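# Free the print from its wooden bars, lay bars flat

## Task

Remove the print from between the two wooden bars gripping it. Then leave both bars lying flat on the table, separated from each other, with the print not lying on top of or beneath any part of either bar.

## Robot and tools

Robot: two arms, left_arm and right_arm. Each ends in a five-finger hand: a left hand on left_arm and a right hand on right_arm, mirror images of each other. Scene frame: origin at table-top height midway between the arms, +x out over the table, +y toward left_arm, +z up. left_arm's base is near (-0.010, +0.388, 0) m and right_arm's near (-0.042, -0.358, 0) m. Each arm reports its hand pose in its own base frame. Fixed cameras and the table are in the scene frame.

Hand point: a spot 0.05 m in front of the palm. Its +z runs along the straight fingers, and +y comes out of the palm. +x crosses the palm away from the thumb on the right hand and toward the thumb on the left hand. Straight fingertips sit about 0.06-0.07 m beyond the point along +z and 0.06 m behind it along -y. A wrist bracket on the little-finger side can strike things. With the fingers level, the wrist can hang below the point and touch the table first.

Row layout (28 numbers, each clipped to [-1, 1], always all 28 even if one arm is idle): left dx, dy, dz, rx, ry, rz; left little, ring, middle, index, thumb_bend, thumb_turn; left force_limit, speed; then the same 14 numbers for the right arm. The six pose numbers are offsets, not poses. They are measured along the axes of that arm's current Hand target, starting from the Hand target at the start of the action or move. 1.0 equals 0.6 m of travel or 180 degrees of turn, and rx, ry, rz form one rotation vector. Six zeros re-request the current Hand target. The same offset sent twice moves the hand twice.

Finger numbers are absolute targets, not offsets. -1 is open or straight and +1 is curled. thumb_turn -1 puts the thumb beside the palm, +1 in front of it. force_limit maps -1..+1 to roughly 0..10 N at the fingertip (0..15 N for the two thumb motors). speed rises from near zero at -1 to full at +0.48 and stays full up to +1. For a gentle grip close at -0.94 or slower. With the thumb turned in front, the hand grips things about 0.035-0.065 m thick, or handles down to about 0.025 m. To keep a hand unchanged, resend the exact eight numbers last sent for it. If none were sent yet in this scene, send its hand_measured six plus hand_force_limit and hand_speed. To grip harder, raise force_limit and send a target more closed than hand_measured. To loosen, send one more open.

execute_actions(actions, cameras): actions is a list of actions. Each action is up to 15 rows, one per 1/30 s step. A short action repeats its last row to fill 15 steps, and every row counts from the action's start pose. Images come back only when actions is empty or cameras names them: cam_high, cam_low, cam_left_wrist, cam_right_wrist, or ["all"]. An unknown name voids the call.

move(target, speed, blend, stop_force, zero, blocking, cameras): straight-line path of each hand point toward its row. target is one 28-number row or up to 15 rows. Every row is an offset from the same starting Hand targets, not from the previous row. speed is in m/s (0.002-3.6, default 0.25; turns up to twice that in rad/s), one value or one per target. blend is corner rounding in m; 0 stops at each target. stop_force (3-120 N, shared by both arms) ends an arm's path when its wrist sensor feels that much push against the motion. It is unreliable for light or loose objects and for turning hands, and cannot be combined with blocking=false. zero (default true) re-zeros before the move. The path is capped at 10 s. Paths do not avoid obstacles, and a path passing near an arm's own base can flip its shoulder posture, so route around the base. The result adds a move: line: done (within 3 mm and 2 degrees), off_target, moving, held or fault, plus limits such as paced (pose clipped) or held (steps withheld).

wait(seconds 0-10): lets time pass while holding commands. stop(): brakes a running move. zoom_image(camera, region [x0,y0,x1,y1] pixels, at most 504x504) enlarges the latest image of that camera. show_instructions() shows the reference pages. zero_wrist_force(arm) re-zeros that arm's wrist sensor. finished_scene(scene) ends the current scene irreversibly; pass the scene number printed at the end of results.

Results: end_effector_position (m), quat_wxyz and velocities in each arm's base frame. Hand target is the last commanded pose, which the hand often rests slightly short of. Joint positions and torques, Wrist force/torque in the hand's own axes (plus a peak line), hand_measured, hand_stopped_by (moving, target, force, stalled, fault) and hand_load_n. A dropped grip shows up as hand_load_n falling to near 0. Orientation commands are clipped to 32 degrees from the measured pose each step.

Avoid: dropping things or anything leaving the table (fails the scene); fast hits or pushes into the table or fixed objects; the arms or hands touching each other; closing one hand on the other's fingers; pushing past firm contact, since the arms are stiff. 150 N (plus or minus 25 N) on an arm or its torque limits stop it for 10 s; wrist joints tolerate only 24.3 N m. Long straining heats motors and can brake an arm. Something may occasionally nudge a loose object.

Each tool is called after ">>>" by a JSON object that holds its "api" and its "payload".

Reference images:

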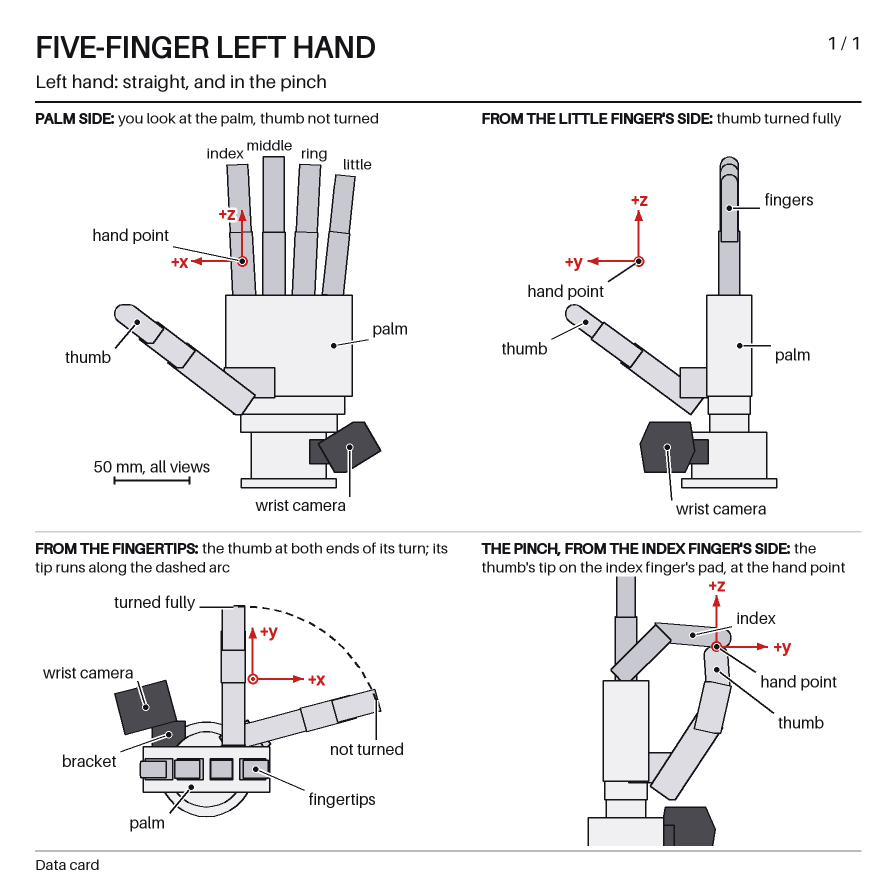

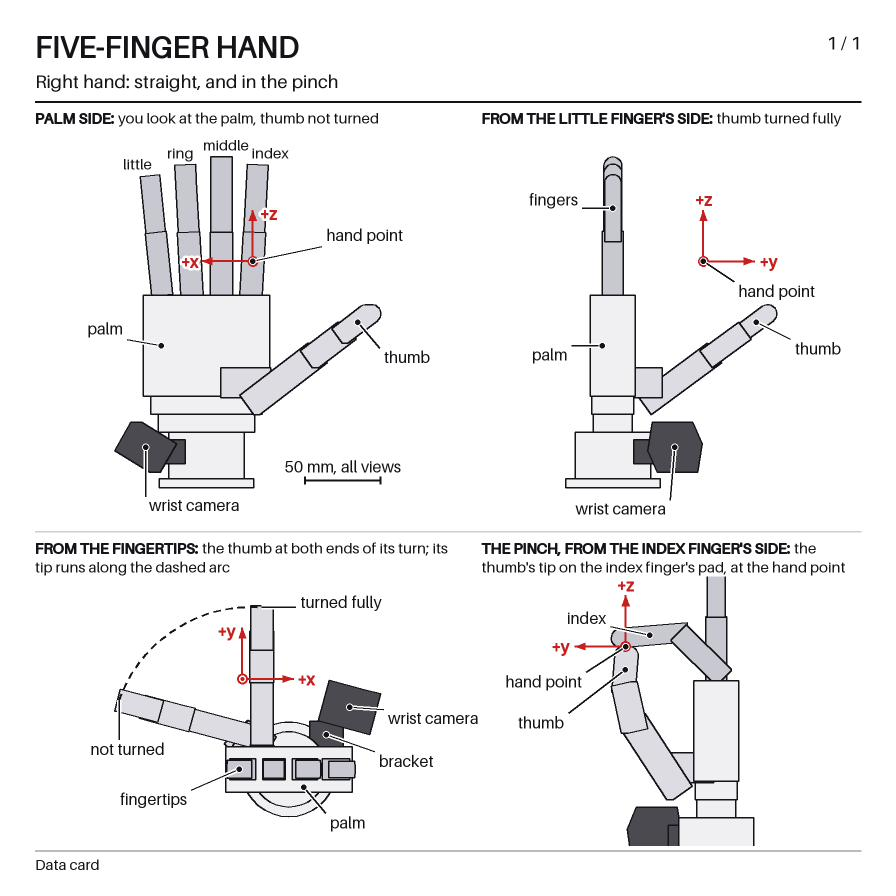

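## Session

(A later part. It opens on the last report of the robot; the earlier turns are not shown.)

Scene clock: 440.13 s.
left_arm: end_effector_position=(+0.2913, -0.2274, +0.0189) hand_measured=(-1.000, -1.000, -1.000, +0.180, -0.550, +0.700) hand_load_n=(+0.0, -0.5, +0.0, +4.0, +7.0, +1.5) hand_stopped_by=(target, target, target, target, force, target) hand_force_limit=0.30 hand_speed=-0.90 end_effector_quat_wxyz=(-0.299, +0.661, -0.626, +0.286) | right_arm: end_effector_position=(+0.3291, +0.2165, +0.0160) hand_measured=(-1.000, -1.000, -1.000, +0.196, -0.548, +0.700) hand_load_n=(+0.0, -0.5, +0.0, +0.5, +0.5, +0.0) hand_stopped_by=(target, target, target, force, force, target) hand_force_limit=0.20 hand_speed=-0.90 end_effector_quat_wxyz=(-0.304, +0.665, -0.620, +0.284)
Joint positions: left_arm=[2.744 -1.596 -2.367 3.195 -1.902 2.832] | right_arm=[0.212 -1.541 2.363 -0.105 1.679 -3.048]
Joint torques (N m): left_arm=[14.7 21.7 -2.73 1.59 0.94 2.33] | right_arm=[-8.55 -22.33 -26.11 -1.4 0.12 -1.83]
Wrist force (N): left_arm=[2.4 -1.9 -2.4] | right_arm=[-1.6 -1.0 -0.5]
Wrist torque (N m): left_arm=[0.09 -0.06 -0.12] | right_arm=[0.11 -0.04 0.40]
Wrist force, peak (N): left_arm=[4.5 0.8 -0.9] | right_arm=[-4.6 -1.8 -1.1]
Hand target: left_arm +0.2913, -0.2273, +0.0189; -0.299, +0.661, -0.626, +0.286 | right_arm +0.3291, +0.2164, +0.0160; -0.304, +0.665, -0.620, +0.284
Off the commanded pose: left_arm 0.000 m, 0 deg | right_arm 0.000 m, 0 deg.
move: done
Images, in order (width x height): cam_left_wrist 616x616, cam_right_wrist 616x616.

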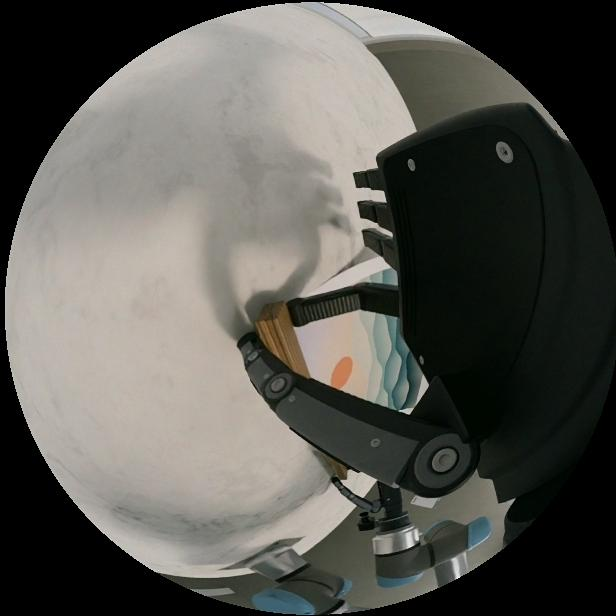

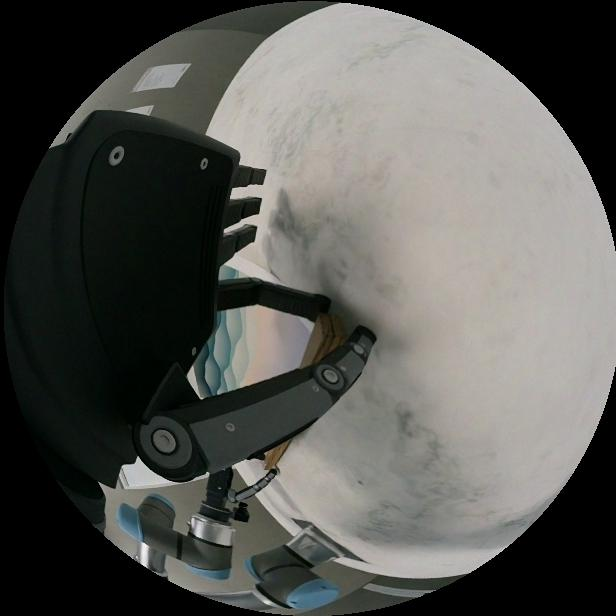

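>>> {"api": "move", "payload": {"target": [0,0,0,0,0,0,-1,-1,-1,0.18,-0.3,0.7,0.3,-0.9,0,0,0,0,0,0,-1,-1,-1,0.18,-0.68,0.7,0.3,0.0], "speed": 0.01}}

>>> {"api": "move", "payload": {"target": [[0,0,0,0,0,0,-1,-1,-1,0.18,-0.3,0.7,0.3,-0.9,0,-0.0038,0.0033,0,0,0,-1,-1,-1,0.18,-0.68,0.7,0.3,0.0],[0,0,0,0,0,0,-1,-1,-1,0.18,-0.3,0.7,0.3,-0.9,-0.0175,-0.0038,0.0033,0,0,0,-1,-1,-1,0.18,-0.68,0.7,0.3,0.0],[0,0,0,0,0,0,-1,-1,-1,0.18,-0.3,0.7,0.3,-0.9,-0.0175,0,0,0,0,0,-1,-1,-1,0.18,-0.68,0.7,0.3,0.0]], "speed": 0.02}}

>>> {"api": "move", "payload": {"target": [0,0,0,0,0,0,-1,-1,-1,0.18,-0.3,0.7,0.3,-0.9,0,0,0,0,0,0,-1,-1,-1,0.18,-0.3,0.7,0.3,-0.9], "speed": 0.01, "cameras": ["cam_right_wrist"]}}

>>> {"api": "zoom_image", "payload": {"camera": "cam_right_wrist", "region": [290, 260, 410, 380]}}

Scene clock: 452.03 s.
left_arm: end_effector_position=(+0.2913, -0.2273, +0.0189) hand_measured=(-1.000, -1.000, -1.000, +0.180, -0.550, +0.700) hand_load_n=(+0.0, +0.0, +0.0, +4.5, +6.5, +0.5) hand_stopped_by=(target, target, target, target, force, target) hand_force_limit=0.30 hand_speed=-0.90 end_effector_quat_wxyz=(-0.299, +0.661, -0.626, +0.286) | right_arm: end_effector_position=(+0.3291, +0.2164, +0.0160) hand_measured=(-1.000, -1.000, -1.000, +0.180, -0.680, +0.700) hand_load_n=(+0.0, +0.0, +0.0, +0.0, -0.5, +0.0) hand_stopped_by=(target, target, target, target, target, target) hand_force_limit=0.30 hand_speed=0.00 end_effector_quat_wxyz=(-0.304, +0.665, -0.620, +0.284)
Joint positions: left_arm=[2.745 -1.596 -2.367 3.195 -1.902 2.833] | right_arm=[0.212 -1.541 2.363 -0.105 1.679 -3.048]
Joint torques (N m): left_arm=[13.82 23.29 -0.24 1.78 0.87 1.97] | right_arm=[-8.7 -21.68 -25.9 -1.27 2.04 -1.78]
Wrist force (N): left_arm=[0.9 -0.5 -1.6] | right_arm=[-1.4 -1.8 -0.9]
Wrist torque (N m): left_arm=[0.12 -0.02 -0.11] | right_arm=[0.07 -0.01 0.37]
Wrist force, peak (N): left_arm=[2.4 -2.1 -2.7] | right_arm=[-1.5 -1.9 -0.9]
Hand target: left_arm +0.2913, -0.2273, +0.0189; -0.299, +0.661, -0.626, +0.286 | right_arm +0.3291, +0.2164, +0.0160; -0.304, +0.665, -0.620, +0.284
Off the commanded pose: left_arm 0.000 m, 0 deg | right_arm 0.000 m, 0 deg.
move: done

Scene clock: 453.73 s.
left_arm: end_effector_position=(+0.2913, -0.2273, +0.0189) hand_measured=(-1.000, -1.000, -1.000, +0.180, -0.550, +0.700) hand_load_n=(+0.0, +0.0, +0.0, +4.5, +6.5, +0.0) hand_stopped_by=(target, target, target, target, force, target) hand_force_limit=0.30 hand_speed=-0.90 end_effector_quat_wxyz=(-0.299, +0.661, -0.626, +0.286) | right_arm: end_effector_position=(+0.3285, +0.2269, +0.0160) hand_measured=(-1.000, -1.000, -1.000, +0.180, -0.680, +0.700) hand_load_n=(+0.0, +0.0, +0.0, +0.0, -0.5, +0.0) hand_stopped_by=(target, target, target, target, target, target) hand_force_limit=0.30 hand_speed=0.00 end_effector_quat_wxyz=(-0.304, +0.665, -0.620, +0.284)
Joint positions: left_arm=[2.745 -1.596 -2.367 3.195 -1.902 2.833] | right_arm=[0.259 -1.522 2.343 -0.101 1.715 -3.017]
Joint torques (N m): left_arm=[12.33 22.6 5.69 1.71 0.92 1.1] | right_arm=[6.99 -24.6 -0.98 -1.57 2.43 2.47]
Wrist force (N): left_arm=[1.0 -0.9 -1.6] | right_arm=[-1.5 -2.0 -0.7]
Wrist torque (N m): left_arm=[0.14 -0.07 -0.08] | right_arm=[0.07 0.00 0.24]
Wrist force, peak (N): left_arm=[1.3 -0.2 -2.0] | right_arm=[-1.4 -2.4 -0.6]
Hand target: left_arm +0.2913, -0.2273, +0.0189; -0.299, +0.661, -0.626, +0.286 | right_arm +0.3284, +0.2269, +0.0160; -0.304, +0.665, -0.620, +0.284
Off the commanded pose: left_arm 0.000 m, 0 deg | right_arm 0.000 m, 0 deg.
move: done

Scene clock: 456.10 s.
left_arm: end_effector_position=(+0.2913, -0.2273, +0.0189) hand_measured=(-1.000, -1.000, -1.000, +0.180, -0.548, +0.700) hand_load_n=(+0.0, +0.0, +0.0, +0.0, +0.0, +0.0) hand_stopped_by=(target, target, target, target, force, target) hand_force_limit=0.30 hand_speed=-0.90 end_effector_quat_wxyz=(-0.299, +0.661, -0.626, +0.286) | right_arm: end_effector_position=(+0.3284, +0.2269, +0.0160) hand_measured=(-1.000, -1.000, -1.000, +0.180, -0.380, +0.700) hand_load_n=(+0.0, +0.0, -0.5, +10.0, +10.0, +0.5) hand_stopped_by=(target, target, target, target, force, target) hand_force_limit=0.30 hand_speed=-0.90 end_effector_quat_wxyz=(-0.304, +0.665, -0.620, +0.284)
Joint positions: left_arm=[2.745 -1.596 -2.367 3.195 -1.902 2.833] | right_arm=[0.259 -1.522 2.343 -0.101 1.715 -3.017]
Joint torques (N m): left_arm=[12.37 22.21 13.33 1.32 0.93 -0.15] | right_arm=[6.49 -24.09 -4.72 0.01 2.3 1.77]
Wrist force (N): left_arm=[0.8 1.1 -0.4] | right_arm=[-1.4 -2.5 -1.7]
Wrist torque (N m): left_arm=[0.21 -0.05 -0.12] | right_arm=[0.12 0.02 0.23]
Wrist force, peak (N): left_arm=[1.4 -1.5 -1.9] | right_arm=[-2.9 -2.3 -1.9]
Hand target: left_arm +0.2913, -0.2273, +0.0189; -0.299, +0.661, -0.626, +0.286 | right_arm +0.3284, +0.2269, +0.0160; -0.304, +0.665, -0.620, +0.284
Off the commanded pose: left_arm 0.000 m, 0 deg | right_arm 0.000 m, 0 deg.
move: done
Images, in order (width x height): cam_right_wrist 616x616.

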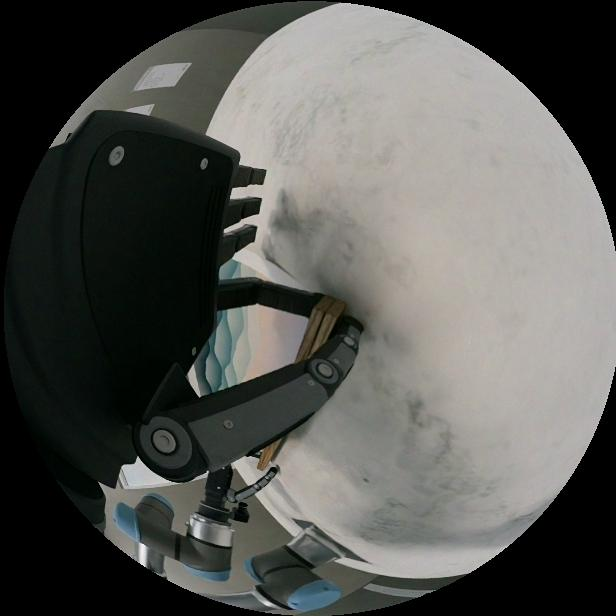

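Scaled by 4.200 from the camera's 616x616 image, which has a finer 880x880 frame.

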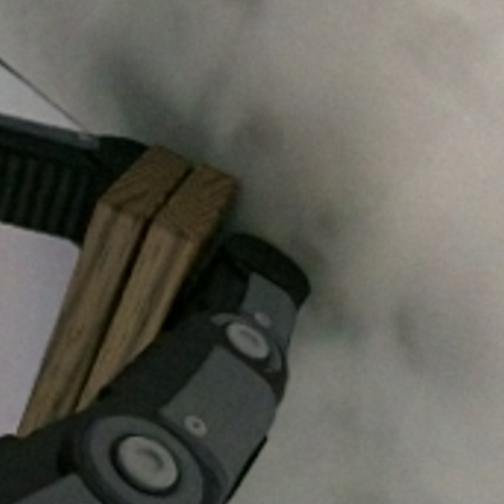

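>>> {"api": "execute_actions", "payload": {"actions": [], "cameras": ["all"]}}

>>> {"api": "zoom_image", "payload": {"camera": "cam_left_wrist", "region": [210, 270, 330, 390]}}

>>> {"api": "zoom_image", "payload": {"camera": "cam_high", "region": [290, 130, 490, 280]}}

>>> {"api": "zoom_image", "payload": {"camera": "cam_low", "region": [340, 210, 540, 300]}}

Scene clock: 459.33 s.
left_arm: end_effector_position=(+0.2913, -0.2273, +0.0189) hand_measured=(-1.000, -1.000, -1.000, +0.180, -0.548, +0.700) hand_load_n=(+0.0, +0.0, +0.0, +0.0, +0.0, +0.0) hand_stopped_by=(target, target, target, target, force, target) hand_force_limit=0.30 hand_speed=-0.90 end_effector_quat_wxyz=(-0.299, +0.661, -0.626, +0.286) | right_arm: end_effector_position=(+0.3284, +0.2269, +0.0160) hand_measured=(-1.000, -1.000, -1.000, +0.180, -0.380, +0.700) hand_load_n=(-0.5, +0.0, +0.0, +9.5, +10.0, +0.5) hand_stopped_by=(target, target, target, target, force, target) hand_force_limit=0.30 hand_speed=-0.90 end_effector_quat_wxyz=(-0.304, +0.665, -0.620, +0.284)
Joint positions: left_arm=[2.745 -1.596 -2.367 3.195 -1.902 2.833] | right_arm=[0.259 -1.522 2.343 -0.101 1.715 -3.017]
Joint velocities: within noise
Joint torques (N m): left_arm=[10.56 22.5 21.53 0.76 0.72 -1.5] | right_arm=[2.61 -17.34 -6.47 2.59 1.85 0.76]
Motor temperatures (°C): left_arm=[31 28 31 35 36 35] | right_arm=[28 29 27 45 30 40]
Wrist force (N): left_arm=[0.9 1.3 -0.4] | right_arm=[-1.3 -2.9 -1.7]
Wrist torque (N m): left_arm=[0.23 -0.07 -0.12] | right_arm=[0.07 0.01 0.23]
Wrist force, peak (N): left_arm=[1.0 1.4 -0.4] | right_arm=[-1.4 -3.0 -1.6]
Hand target: left_arm +0.2913, -0.2273, +0.0189; -0.299, +0.661, -0.626, +0.286 | right_arm +0.3284, +0.2269, +0.0160; -0.304, +0.665, -0.620, +0.284
Off the commanded pose: left_arm 0.000 m, 0 deg | right_arm 0.000 m, 0 deg.

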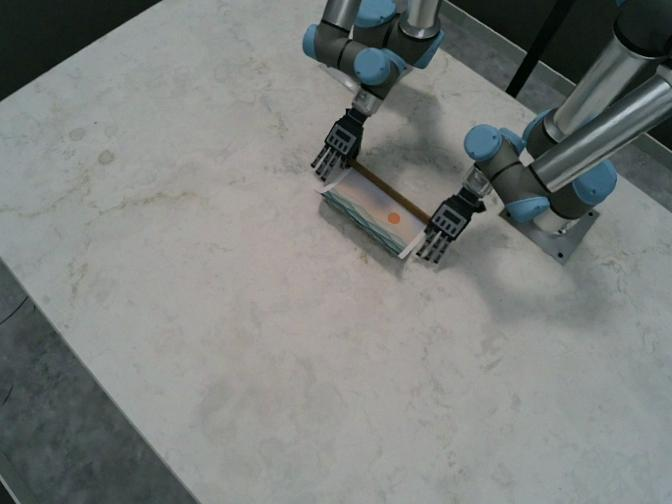

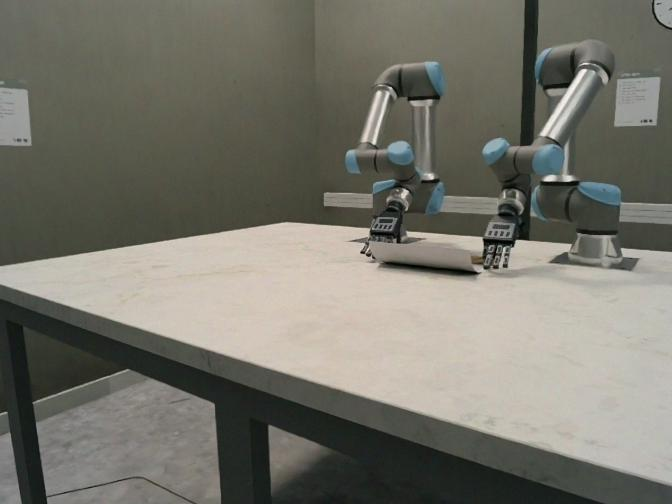

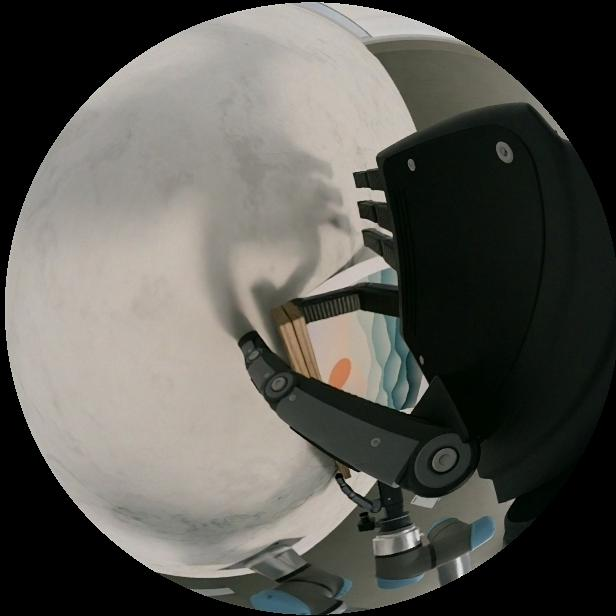

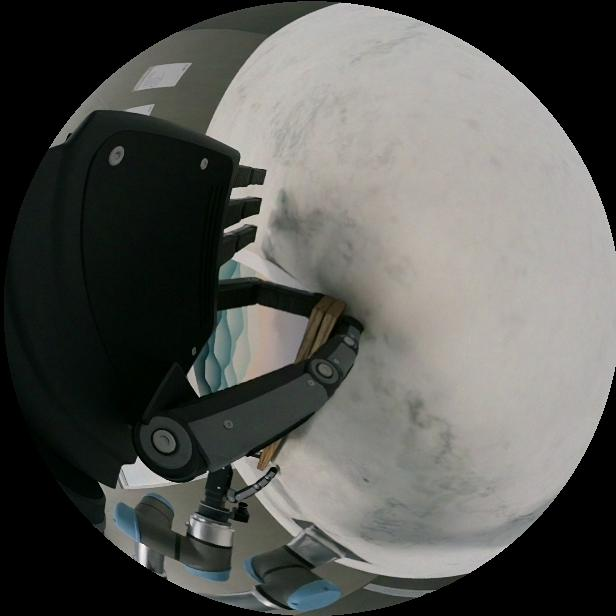

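Scaled by 4.200 from the camera's 616x616 image, which has a finer 880x880 frame.

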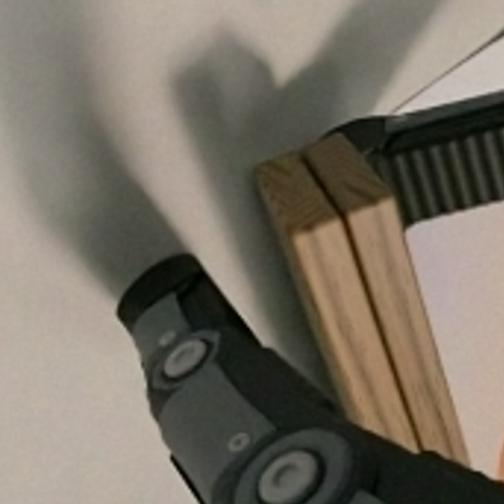

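Scaled by 2.520 from the camera's 672x504 image, which has a finer 960x720 frame.

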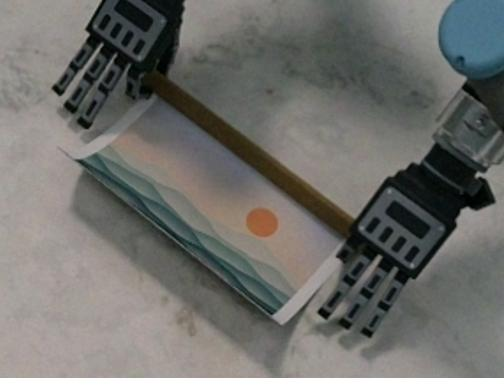

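Scaled by 2.520 from the camera's 672x504 image, which has a finer 960x720 frame.

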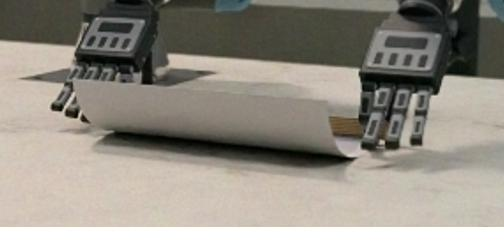

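>>> {"api": "zoom_image", "payload": {"camera": "cam_left_wrist", "region": [265, 295, 345, 385]}}

>>> {"api": "zoom_image", "payload": {"camera": "cam_high", "region": [340, 150, 440, 240]}}

>>> {"api": "zoom_image", "payload": {"camera": "cam_low", "region": [440, 240, 500, 280]}}

>>> {"api": "zoom_image", "payload": {"camera": "cam_right_wrist", "region": [230, 290, 360, 420]}}

Scaled by 5.600 from the camera's 616x616 image, which has a finer 880x880 frame.

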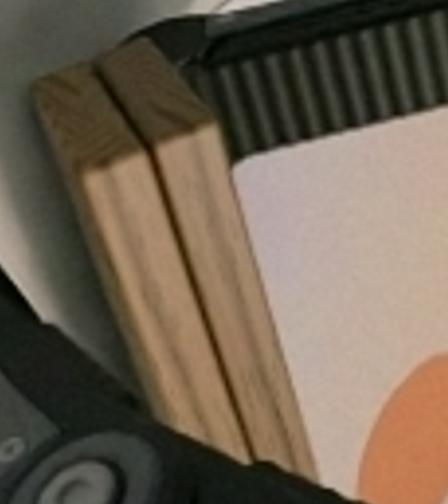

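Scaled by 5.040 from the camera's 672x504 image, which has a finer 960x720 frame.

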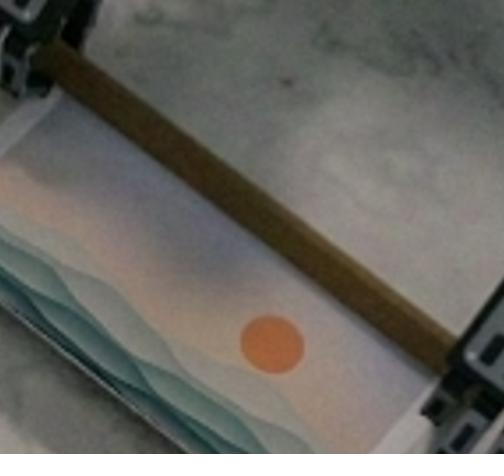

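Scaled by 8.400 from the camera's 672x504 image, which has a finer 960x720 frame.

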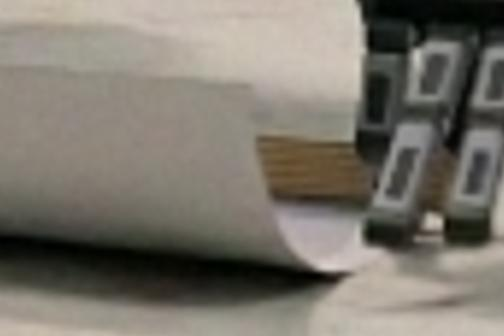

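Scaled by 3.877 from the camera's 616x616 image, which has a finer 880x880 frame.

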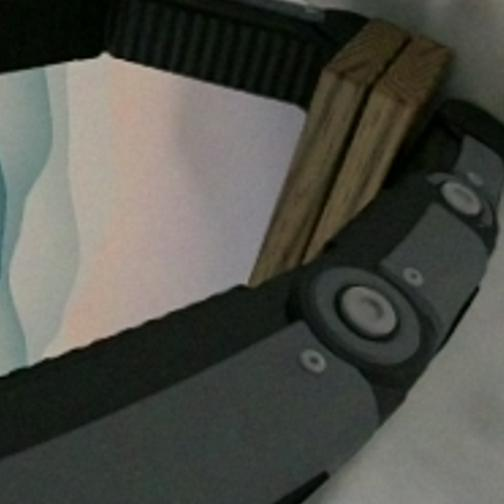

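>>> {"api": "move", "payload": {"target": [0,0,0,0,0,0,-1,-1,-1,0.18,-0.65,0.7,0.2,-0.3,0,0,0,0,0,0,-1,-1,-1,0.18,-0.65,0.7,0.2,-0.3], "speed": 0.01}}

>>> {"api": "move", "payload": {"target": [[0,-0.0091,0.0054,0,0,0,-1,-1,-1,0.18,-0.65,0.7,0.2,-0.3,0,-0.0122,0.0027,0,0,0,-1,-1,-1,0.18,-0.65,0.7,0.2,-0.3],[0,-0.0091,0.0054,0,0,0,-1,-1,-1,0.30,-0.65,0.7,0.2,-0.3,0,-0.0122,0.0027,0,0,0,-1,-1,-1,0.30,-0.65,0.7,0.2,-0.3]], "speed": 0.02, "cameras": ["cam_left_wrist","cam_right_wrist"]}}

>>> {"api": "zoom_image", "payload": {"camera": "cam_left_wrist", "region": [210, 270, 330, 390]}}

>>> {"api": "zoom_image", "payload": {"camera": "cam_right_wrist", "region": [290, 260, 410, 380]}}

Scene clock: 534.43 s.
left_arm: end_effector_position=(+0.2913, -0.2273, +0.0189) hand_measured=(-1.000, -1.000, -1.000, +0.180, -0.650, +0.700) hand_load_n=(+0.0, +0.0, +0.0, +0.0, +0.0, +0.0) hand_stopped_by=(target, target, target, target, target, target) hand_force_limit=0.20 hand_speed=-0.30 end_effector_quat_wxyz=(-0.299, +0.661, -0.626, +0.286) | right_arm: end_effector_position=(+0.3284, +0.2269, +0.0160) hand_measured=(-1.000, -1.000, -1.000, +0.180, -0.650, +0.700) hand_load_n=(+0.0, +0.0, +0.0, -0.5, +0.0, +0.0) hand_stopped_by=(target, target, target, target, target, target) hand_force_limit=0.20 hand_speed=-0.30 end_effector_quat_wxyz=(-0.304, +0.665, -0.620, +0.284)
Joint positions: left_arm=[2.745 -1.596 -2.367 3.195 -1.902 2.833] | right_arm=[0.259 -1.522 2.343 -0.101 1.715 -3.017]
Joint torques (N m): left_arm=[6.86 21.61 21.41 -1.31 0.53 -1.42] | right_arm=[-7.82 -15.76 -15.7 2.58 0.03 -1.6]
Wrist force (N): left_arm=[0.7 1.2 -0.5] | right_arm=[-1.5 -2.2 -1.7]
Wrist torque (N m): left_arm=[0.19 -0.03 -0.14] | right_arm=[0.07 0.00 0.24]
Wrist force, peak (N): left_arm=[1.0 1.6 -0.3] | right_arm=[-1.4 -3.1 -1.6]
Hand target: left_arm +0.2913, -0.2273, +0.0189; -0.299, +0.661, -0.626, +0.286 | right_arm +0.3284, +0.2269, +0.0160; -0.304, +0.665, -0.620, +0.284
Off the commanded pose: left_arm 0.000 m, 0 deg | right_arm 0.000 m, 0 deg.
move: done

Scene clock: 535.73 s.
left_arm: end_effector_position=(+0.2973, -0.2270, +0.0209) hand_measured=(-1.000, -1.000, -1.000, +0.300, -0.650, +0.700) hand_load_n=(+0.0, -0.5, +0.0, +0.0, +0.0, -0.5) hand_stopped_by=(target, target, target, target, target, target) hand_force_limit=0.20 hand_speed=-0.30 end_effector_quat_wxyz=(-0.299, +0.661, -0.626, +0.286) | right_arm: end_effector_position=(+0.3344, +0.2273, +0.0205) hand_measured=(-1.000, -1.000, -1.000, +0.300, -0.650, +0.700) hand_load_n=(+0.0, +0.0, +0.0, +0.0, +0.0, +0.0) hand_stopped_by=(target, target, target, target, target, target) hand_force_limit=0.20 hand_speed=-0.30 end_effector_quat_wxyz=(-0.304, +0.665, -0.620, +0.284)
Joint positions: left_arm=[2.757 -1.598 -2.356 3.19 -1.893 2.842] | right_arm=[0.254 -1.521 2.325 -0.084 1.711 -3.02]
Joint torques (N m): left_arm=[14.27 7.48 23.65 -2.99 1.21 2.13] | right_arm=[-9.24 -6.29 -26.73 2.55 -2.33 -2.14]
Wrist force (N): left_arm=[0.9 1.1 -0.5] | right_arm=[-1.9 -1.2 -0.9]
Wrist torque (N m): left_arm=[0.17 -0.07 -0.11] | right_arm=[0.09 0.05 0.39]
Wrist force, peak (N): left_arm=[1.0 1.5 -0.6] | right_arm=[-1.6 -1.9 -1.7]
Hand target: left_arm +0.2973, -0.2270, +0.0209; -0.299, +0.661, -0.626, +0.286 | right_arm +0.3344, +0.2273, +0.0205; -0.304, +0.665, -0.620, +0.284
Off the commanded pose: left_arm 0.000 m, 0 deg | right_arm 0.000 m, 0 deg.
move: done
Images, in order (width x height): cam_left_wrist 616x616, cam_right_wrist 616x616.

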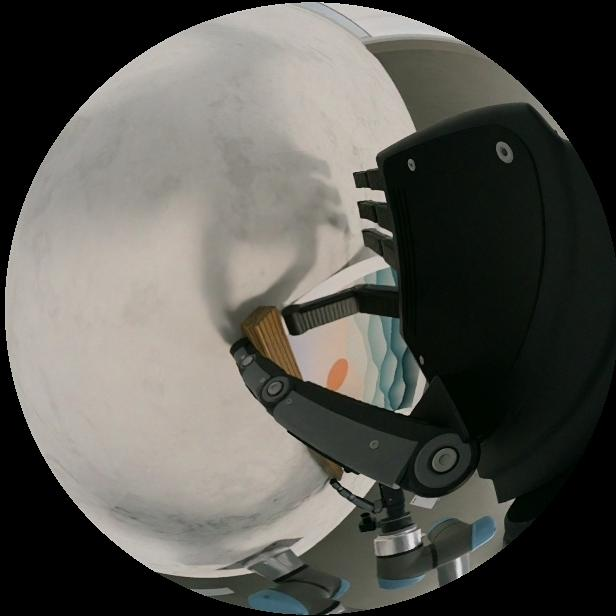

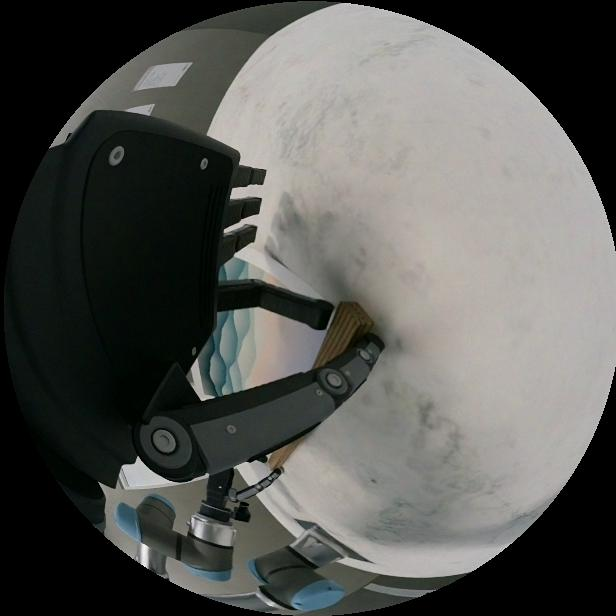

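Scaled by 4.200 from the camera's 616x616 image, which has a finer 880x880 frame.

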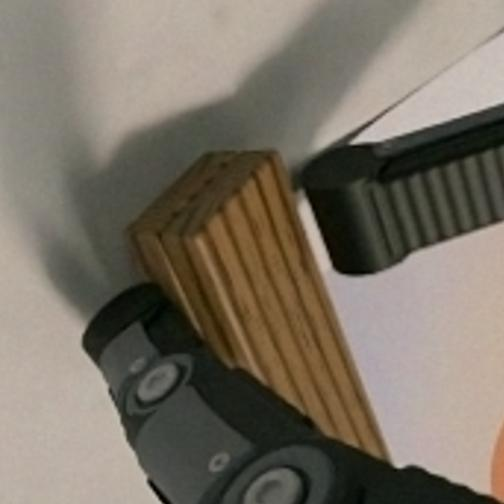

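Scaled by 4.200 from the camera's 616x616 image, which has a finer 880x880 frame.

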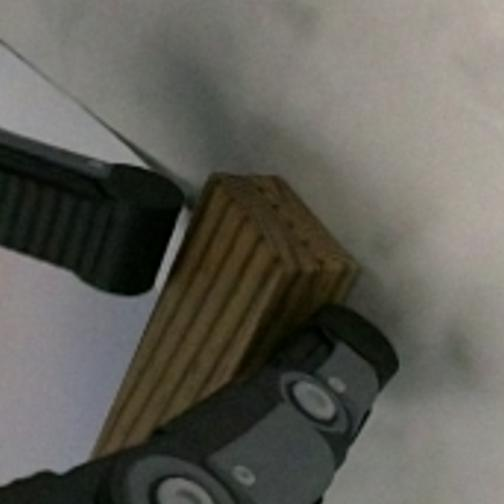

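>>> {"api": "move", "payload": {"target": [0,0,0,0,0,0,-1,-1,-1,0.18,-0.65,0.7,0.2,0.0,0,0,0,0,0,0,-1,-1,-1,0.18,-0.65,0.7,0.2,0.0], "speed": 0.02}}

>>> {"api": "move", "payload": {"target": [0,0.0067,-0.0041,0,0,0,-1,-1,-1,0.18,-0.65,0.7,0.2,0.0,0,0.0083,0.0005,0,0,0,-1,-1,-1,0.18,-0.65,0.7,0.2,0.0], "speed": 0.02}}

>>> {"api": "move", "payload": {"target": [0,0,0,0,0,0,-1,-1,-1,0.18,-0.57,0.7,0.2,-0.5,0,0,0,0,0,0,-1,-1,-1,0.18,-0.57,0.7,0.2,-0.5], "speed": 0.02}}

>>> {"api": "move", "payload": {"target": [0,0,0,0,0,0,-1,-1,-1,0.18,-0.57,0.7,0.2,-0.5,0,0.0029,0.0025,0,0,0,-1,-1,-1,0.18,-0.57,0.7,0.2,-0.5], "speed": 0.01, "stop_force": 3, "cameras": ["cam_left_wrist","cam_right_wrist"]}}

>>> {"api": "zoom_image", "payload": {"camera": "cam_left_wrist", "region": [210, 270, 330, 390]}}

>>> {"api": "zoom_image", "payload": {"camera": "cam_right_wrist", "region": [290, 260, 410, 380]}}

Scene clock: 562.67 s.
left_arm: end_effector_position=(+0.2973, -0.2270, +0.0209) hand_measured=(-1.000, -1.000, -1.000, +0.180, -0.650, +0.700) hand_load_n=(+0.0, -0.5, +0.0, +0.0, +0.0, +0.0) hand_stopped_by=(target, target, target, target, target, target) hand_force_limit=0.20 hand_speed=0.00 end_effector_quat_wxyz=(-0.299, +0.661, -0.626, +0.286) | right_arm: end_effector_position=(+0.3344, +0.2273, +0.0205) hand_measured=(-1.000, -1.000, -1.000, +0.180, -0.650, +0.700) hand_load_n=(+0.0, -0.5, +0.0, +0.0, +0.0, +0.0) hand_stopped_by=(target, target, target, target, target, target) hand_force_limit=0.20 hand_speed=0.00 end_effector_quat_wxyz=(-0.304, +0.665, -0.620, +0.284)
Joint positions: left_arm=[2.757 -1.598 -2.356 3.19 -1.893 2.842] | right_arm=[0.254 -1.521 2.325 -0.084 1.711 -3.02]
Joint torques (N m): left_arm=[13.15 7.9 24.28 -2.99 1.14 1.9] | right_arm=[-8.34 -6.65 -26.67 2.41 -2.48 -2.11]
Wrist force (N): left_arm=[0.9 1.3 -0.5] | right_arm=[-1.5 -0.9 -0.8]
Wrist torque (N m): left_arm=[0.21 -0.07 -0.13] | right_arm=[0.13 0.00 0.42]
Wrist force, peak (N): left_arm=[1.1 1.6 -0.2] | right_arm=[-1.6 -1.5 -1.1]
Hand target: left_arm +0.2973, -0.2270, +0.0209; -0.299, +0.661, -0.626, +0.286 | right_arm +0.3344, +0.2273, +0.0205; -0.304, +0.665, -0.620, +0.284
Off the commanded pose: left_arm 0.000 m, 0 deg | right_arm 0.000 m, 0 deg.
move: done

Scene clock: 563.43 s.
left_arm: end_effector_position=(+0.2929, -0.2272, +0.0195) hand_measured=(-1.000, -1.000, -1.000, +0.180, -0.650, +0.700) hand_load_n=(+0.0, +0.0, +0.0, +0.0, +0.0, +0.0) hand_stopped_by=(target, target, target, target, target, target) hand_force_limit=0.20 hand_speed=0.00 end_effector_quat_wxyz=(-0.299, +0.661, -0.626, +0.286) | right_arm: end_effector_position=(+0.3314, +0.2271, +0.0166) hand_measured=(-1.000, -1.000, -1.000, +0.180, -0.650, +0.700) hand_load_n=(+0.0, +0.0, +0.0, +0.0, +0.0, +0.0) hand_stopped_by=(target, target, target, target, target, target) hand_force_limit=0.20 hand_speed=0.00 end_effector_quat_wxyz=(-0.304, +0.665, -0.620, +0.284)
Joint positions: left_arm=[2.748 -1.596 -2.364 3.193 -1.9 2.835] | right_arm=[0.257 -1.517 2.336 -0.098 1.713 -3.018]
Joint torques (N m): left_arm=[-11.75 23.97 -1.43 1.91 -2.17 -1.87] | right_arm=[8.75 -6.98 -1.06 -1.33 2.44 2.44]
Wrist force (N): left_arm=[0.7 1.3 -0.3] | right_arm=[-1.5 -1.7 -0.9]
Wrist torque (N m): left_arm=[0.19 -0.04 0.04] | right_arm=[0.11 0.00 0.25]
Wrist force, peak (N): left_arm=[1.0 1.6 -0.4] | right_arm=[-1.4 -2.0 -0.9]
Hand target: left_arm +0.2929, -0.2272, +0.0195; -0.299, +0.661, -0.626, +0.286 | right_arm +0.3314, +0.2271, +0.0165; -0.304, +0.665, -0.620, +0.284
Off the commanded pose: left_arm 0.000 m, 0 deg | right_arm 0.000 m, 0 deg.
move: done

Scene clock: 563.93 s.
left_arm: end_effector_position=(+0.2929, -0.2272, +0.0195) hand_measured=(-1.000, -1.000, -1.000, +0.180, -0.570, +0.700) hand_load_n=(+0.0, +0.0, +0.0, +0.0, +0.0, +0.0) hand_stopped_by=(target, target, target, target, target, target) hand_force_limit=0.20 hand_speed=-0.50 end_effector_quat_wxyz=(-0.299, +0.661, -0.626, +0.286) | right_arm: end_effector_position=(+0.3314, +0.2271, +0.0165) hand_measured=(-1.000, -1.000, -1.000, +0.180, -0.572, +0.700) hand_load_n=(+0.0, +0.0, +0.0, +2.5, +3.5, +0.5) hand_stopped_by=(target, target, target, target, target, target) hand_force_limit=0.20 hand_speed=-0.50 end_effector_quat_wxyz=(-0.304, +0.665, -0.620, +0.284)
Joint positions: left_arm=[2.748 -1.596 -2.364 3.193 -1.9 2.835] | right_arm=[0.257 -1.517 2.336 -0.098 1.713 -3.018]
Joint torques (N m): left_arm=[-12.55 23.48 -1.05 1.86 -1.97 -2.12] | right_arm=[7.71 -5.99 -3.63 -1.53 2.67 2.06]
Wrist force (N): left_arm=[1.0 1.1 -0.6] | right_arm=[-1.7 -2.7 -2.0]
Wrist torque (N m): left_arm=[0.18 -0.08 0.06] | right_arm=[0.05 0.02 0.23]
Wrist force, peak (N): left_arm=[1.0 1.6 -0.4] | right_arm=[-1.5 -2.8 -2.2]
Hand target: left_arm +0.2929, -0.2272, +0.0195; -0.299, +0.661, -0.626, +0.286 | right_arm +0.3314, +0.2271, +0.0165; -0.304, +0.665, -0.620, +0.284
Off the commanded pose: left_arm 0.000 m, 0 deg | right_arm 0.000 m, 0 deg.
move: done

Scene clock: 565.37 s.
left_arm: end_effector_position=(+0.2929, -0.2272, +0.0195) hand_measured=(-1.000, -1.000, -1.000, +0.180, -0.570, +0.700) hand_load_n=(+0.0, +0.0, +0.0, +0.0, +0.0, +0.0) hand_stopped_by=(target, target, target, target, target, target) hand_force_limit=0.20 hand_speed=-0.50 end_effector_quat_wxyz=(-0.299, +0.661, -0.626, +0.286) | right_arm: end_effector_position=(+0.3314, +0.2271, +0.0162) hand_measured=(-1.000, -1.000, -1.000, +0.180, -0.572, +0.700) hand_load_n=(+0.0, +0.0, +0.0, +1.0, +3.5, +0.5) hand_stopped_by=(target, target, target, target, target, target) hand_force_limit=0.20 hand_speed=-0.50 end_effector_quat_wxyz=(-0.304, +0.665, -0.620, +0.284)
Joint positions: left_arm=[2.748 -1.596 -2.364 3.193 -1.9 2.835] | right_arm=[0.257 -1.516 2.337 -0.1 1.713 -3.018]
Joint torques (N m): left_arm=[-12.12 23.03 -0.05 2.09 -1.82 -2.16] | right_arm=[6.2 -25.1 -24.65 2.99 2.28 2.18]
Wrist force (N): left_arm=[0.9 1.5 -0.3] | right_arm=[-1.7 -5.3 -3.6]
Wrist torque (N m): left_arm=[0.22 -0.05 0.04] | right_arm=[0.00 0.00 0.23]
Wrist force, peak (N): left_arm=[1.1 1.7 -0.1] | right_arm=[-1.3 -6.1 -4.9]
Hand target: left_arm +0.2929, -0.2272, +0.0195; -0.299, +0.661, -0.626, +0.286 | right_arm +0.3314, +0.2271, +0.0162; -0.305, +0.665, -0.620, +0.284 (not the last commanded pose)
Off the commanded pose: left_arm 0.000 m, 0 deg | right_arm 0.002 m, 0 deg.
move: contact (right_arm)
Images, in order (width x height): cam_left_wrist 616x616, cam_right_wrist 616x616.

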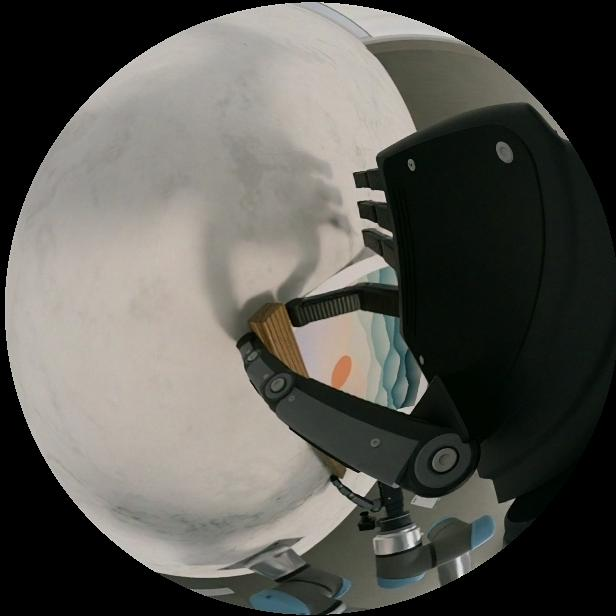

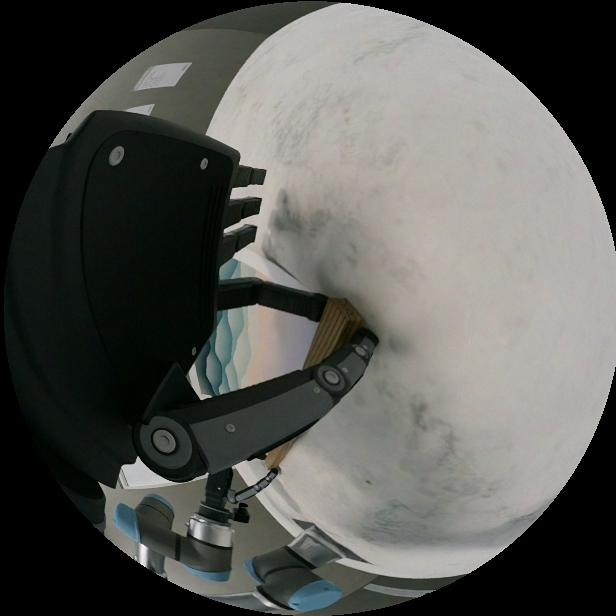

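Scaled by 4.200 from the camera's 616x616 image, which has a finer 880x880 frame.

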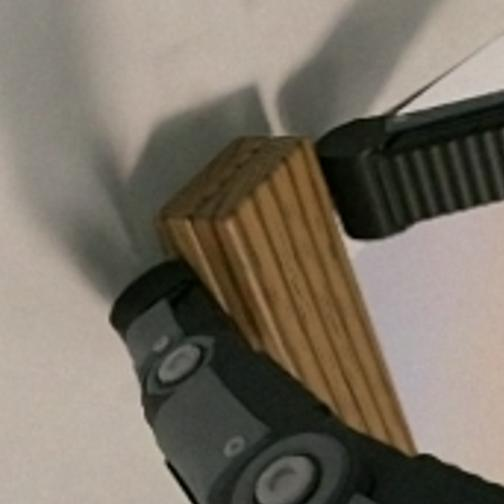

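Scaled by 4.200 from the camera's 616x616 image, which has a finer 880x880 frame.

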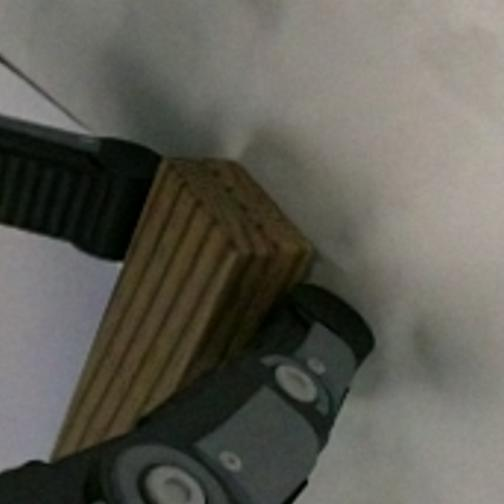

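>>> {"api": "move", "payload": {"target": [0,0,0,0,0,0,-1,-1,-1,0.18,-0.57,0.7,0.2,-0.5,0,0,0,0,0,0,-1,-1,-1,0.17,-0.61,0.7,0.2,-0.3], "speed": 0.02}}

>>> {"api": "move", "payload": {"target": [0,0,0,0,0,0,-1,-1,-1,0.18,-0.57,0.7,0.2,-0.5,0,0.0027,0.0023,0,0,0,-1,-1,-1,0.17,-0.61,0.7,0.2,-0.3], "speed": 0.008, "stop_force": 3, "cameras": ["cam_left_wrist","cam_right_wrist"]}}

>>> {"api": "zoom_image", "payload": {"camera": "cam_left_wrist", "region": [210, 270, 330, 390]}}

>>> {"api": "zoom_image", "payload": {"camera": "cam_right_wrist", "region": [290, 260, 410, 380]}}

Scene clock: 594.37 s.
left_arm: end_effector_position=(+0.2929, -0.2272, +0.0195) hand_measured=(-1.000, -1.000, -1.000, +0.180, -0.570, +0.700) hand_load_n=(+0.0, +0.0, +0.0, +0.0, +0.0, +0.0) hand_stopped_by=(target, target, target, target, target, target) hand_force_limit=0.20 hand_speed=-0.50 end_effector_quat_wxyz=(-0.299, +0.661, -0.626, +0.286) | right_arm: end_effector_position=(+0.3314, +0.2271, +0.0162) hand_measured=(-1.000, -1.000, -1.000, +0.170, -0.610, +0.700) hand_load_n=(+0.0, +0.0, +0.0, -2.0, +0.0, +0.0) hand_stopped_by=(target, target, target, target, target, target) hand_force_limit=0.20 hand_speed=-0.30 end_effector_quat_wxyz=(-0.305, +0.665, -0.620, +0.284)
Joint positions: left_arm=[2.748 -1.596 -2.364 3.193 -1.9 2.835] | right_arm=[0.257 -1.516 2.337 -0.1 1.713 -3.018]
Joint torques (N m): left_arm=[-12.19 23.51 2.33 1.65 -1.38 -2.15] | right_arm=[-0.65 -23.66 -22.81 -0.69 0.11 0.34]
Wrist force (N): left_arm=[1.1 1.2 -0.5] | right_arm=[-1.1 -4.4 -2.7]
Wrist torque (N m): left_arm=[0.21 -0.11 0.06] | right_arm=[0.02 -0.05 0.25]
Wrist force, peak (N): left_arm=[1.0 1.6 -0.3] | right_arm=[-1.5 -5.6 -4.2]
Hand target: left_arm +0.2929, -0.2272, +0.0195; -0.299, +0.661, -0.626, +0.286 | right_arm +0.3314, +0.2271, +0.0162; -0.305, +0.665, -0.620, +0.284
Off the commanded pose: left_arm 0.000 m, 0 deg | right_arm 0.000 m, 0 deg.
move: done

Scene clock: 595.77 s.
left_arm: end_effector_position=(+0.2929, -0.2272, +0.0195) hand_measured=(-1.000, -1.000, -1.000, +0.180, -0.570, +0.700) hand_load_n=(+0.0, +0.0, +0.0, +0.0, +0.0, +0.0) hand_stopped_by=(target, target, target, target, target, target) hand_force_limit=0.20 hand_speed=-0.50 end_effector_quat_wxyz=(-0.299, +0.661, -0.626, +0.286) | right_arm: end_effector_position=(+0.3315, +0.2272, +0.0157) hand_measured=(-1.000, -1.000, -1.000, +0.170, -0.610, +0.700) hand_load_n=(+0.0, +0.0, +0.0, -4.5, +0.0, +0.0) hand_stopped_by=(target, target, target, target, target, target) hand_force_limit=0.20 hand_speed=-0.30 end_effector_quat_wxyz=(-0.305, +0.665, -0.620, +0.284)
Joint positions: left_arm=[2.748 -1.596 -2.364 3.193 -1.9 2.835] | right_arm=[0.257 -1.515 2.337 -0.102 1.713 -3.018]
Joint torques (N m): left_arm=[-12.44 22.87 1.97 0.96 -1.39 -1.94] | right_arm=[-0.22 -24.15 -23.64 2.79 0.15 0.43]
Wrist force (N): left_arm=[0.9 1.1 0.0] | right_arm=[-1.2 -7.0 -4.4]
Wrist torque (N m): left_arm=[0.18 -0.06 0.05] | right_arm=[-0.02 -0.01 0.21]
Wrist force, peak (N): left_arm=[1.1 1.6 -0.5] | right_arm=[-1.4 -8.6 -4.6]
Hand target: left_arm +0.2929, -0.2272, +0.0195; -0.299, +0.661, -0.626, +0.286 | right_arm +0.3315, +0.2272, +0.0157; -0.305, +0.665, -0.620, +0.284 (not the last commanded pose)
Off the commanded pose: left_arm 0.000 m, 0 deg | right_arm 0.002 m, 0 deg.
move: contact (right_arm)
Images, in order (width x height): cam_left_wrist 616x616, cam_right_wrist 616x616.

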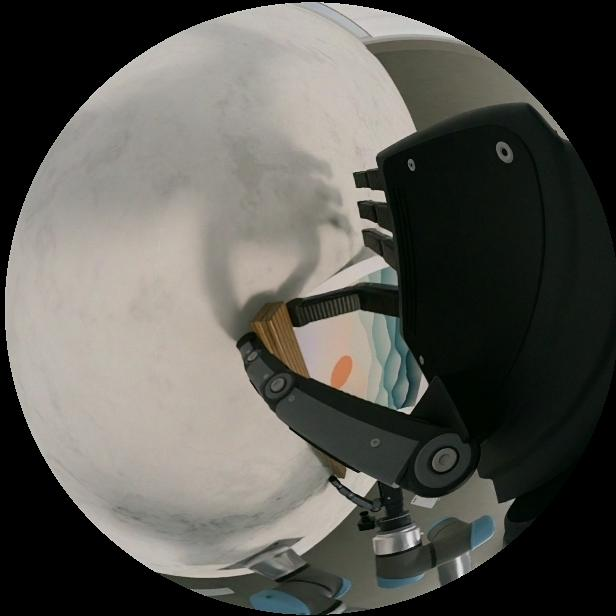

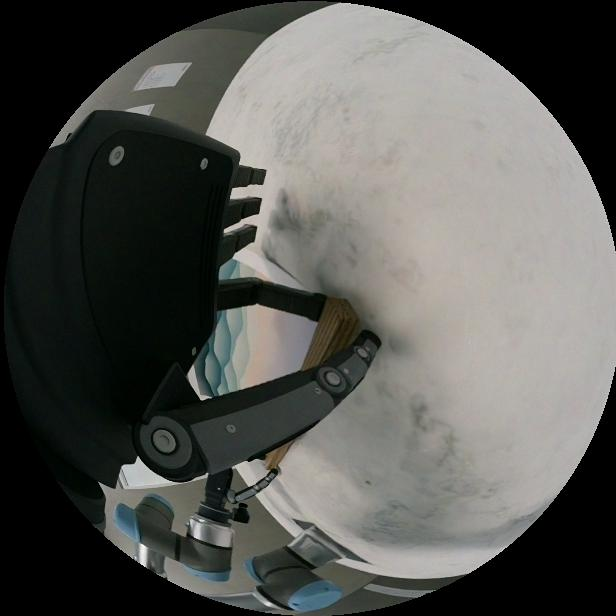

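Scaled by 4.200 from the camera's 616x616 image, which has a finer 880x880 frame.

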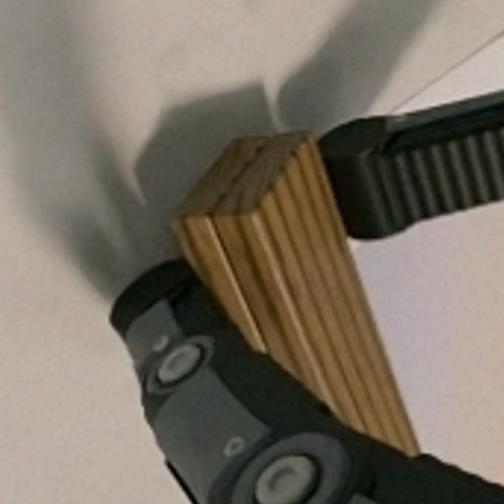

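Scaled by 4.200 from the camera's 616x616 image, which has a finer 880x880 frame.

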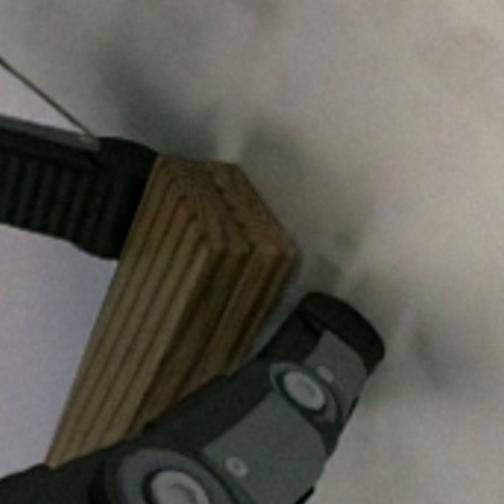

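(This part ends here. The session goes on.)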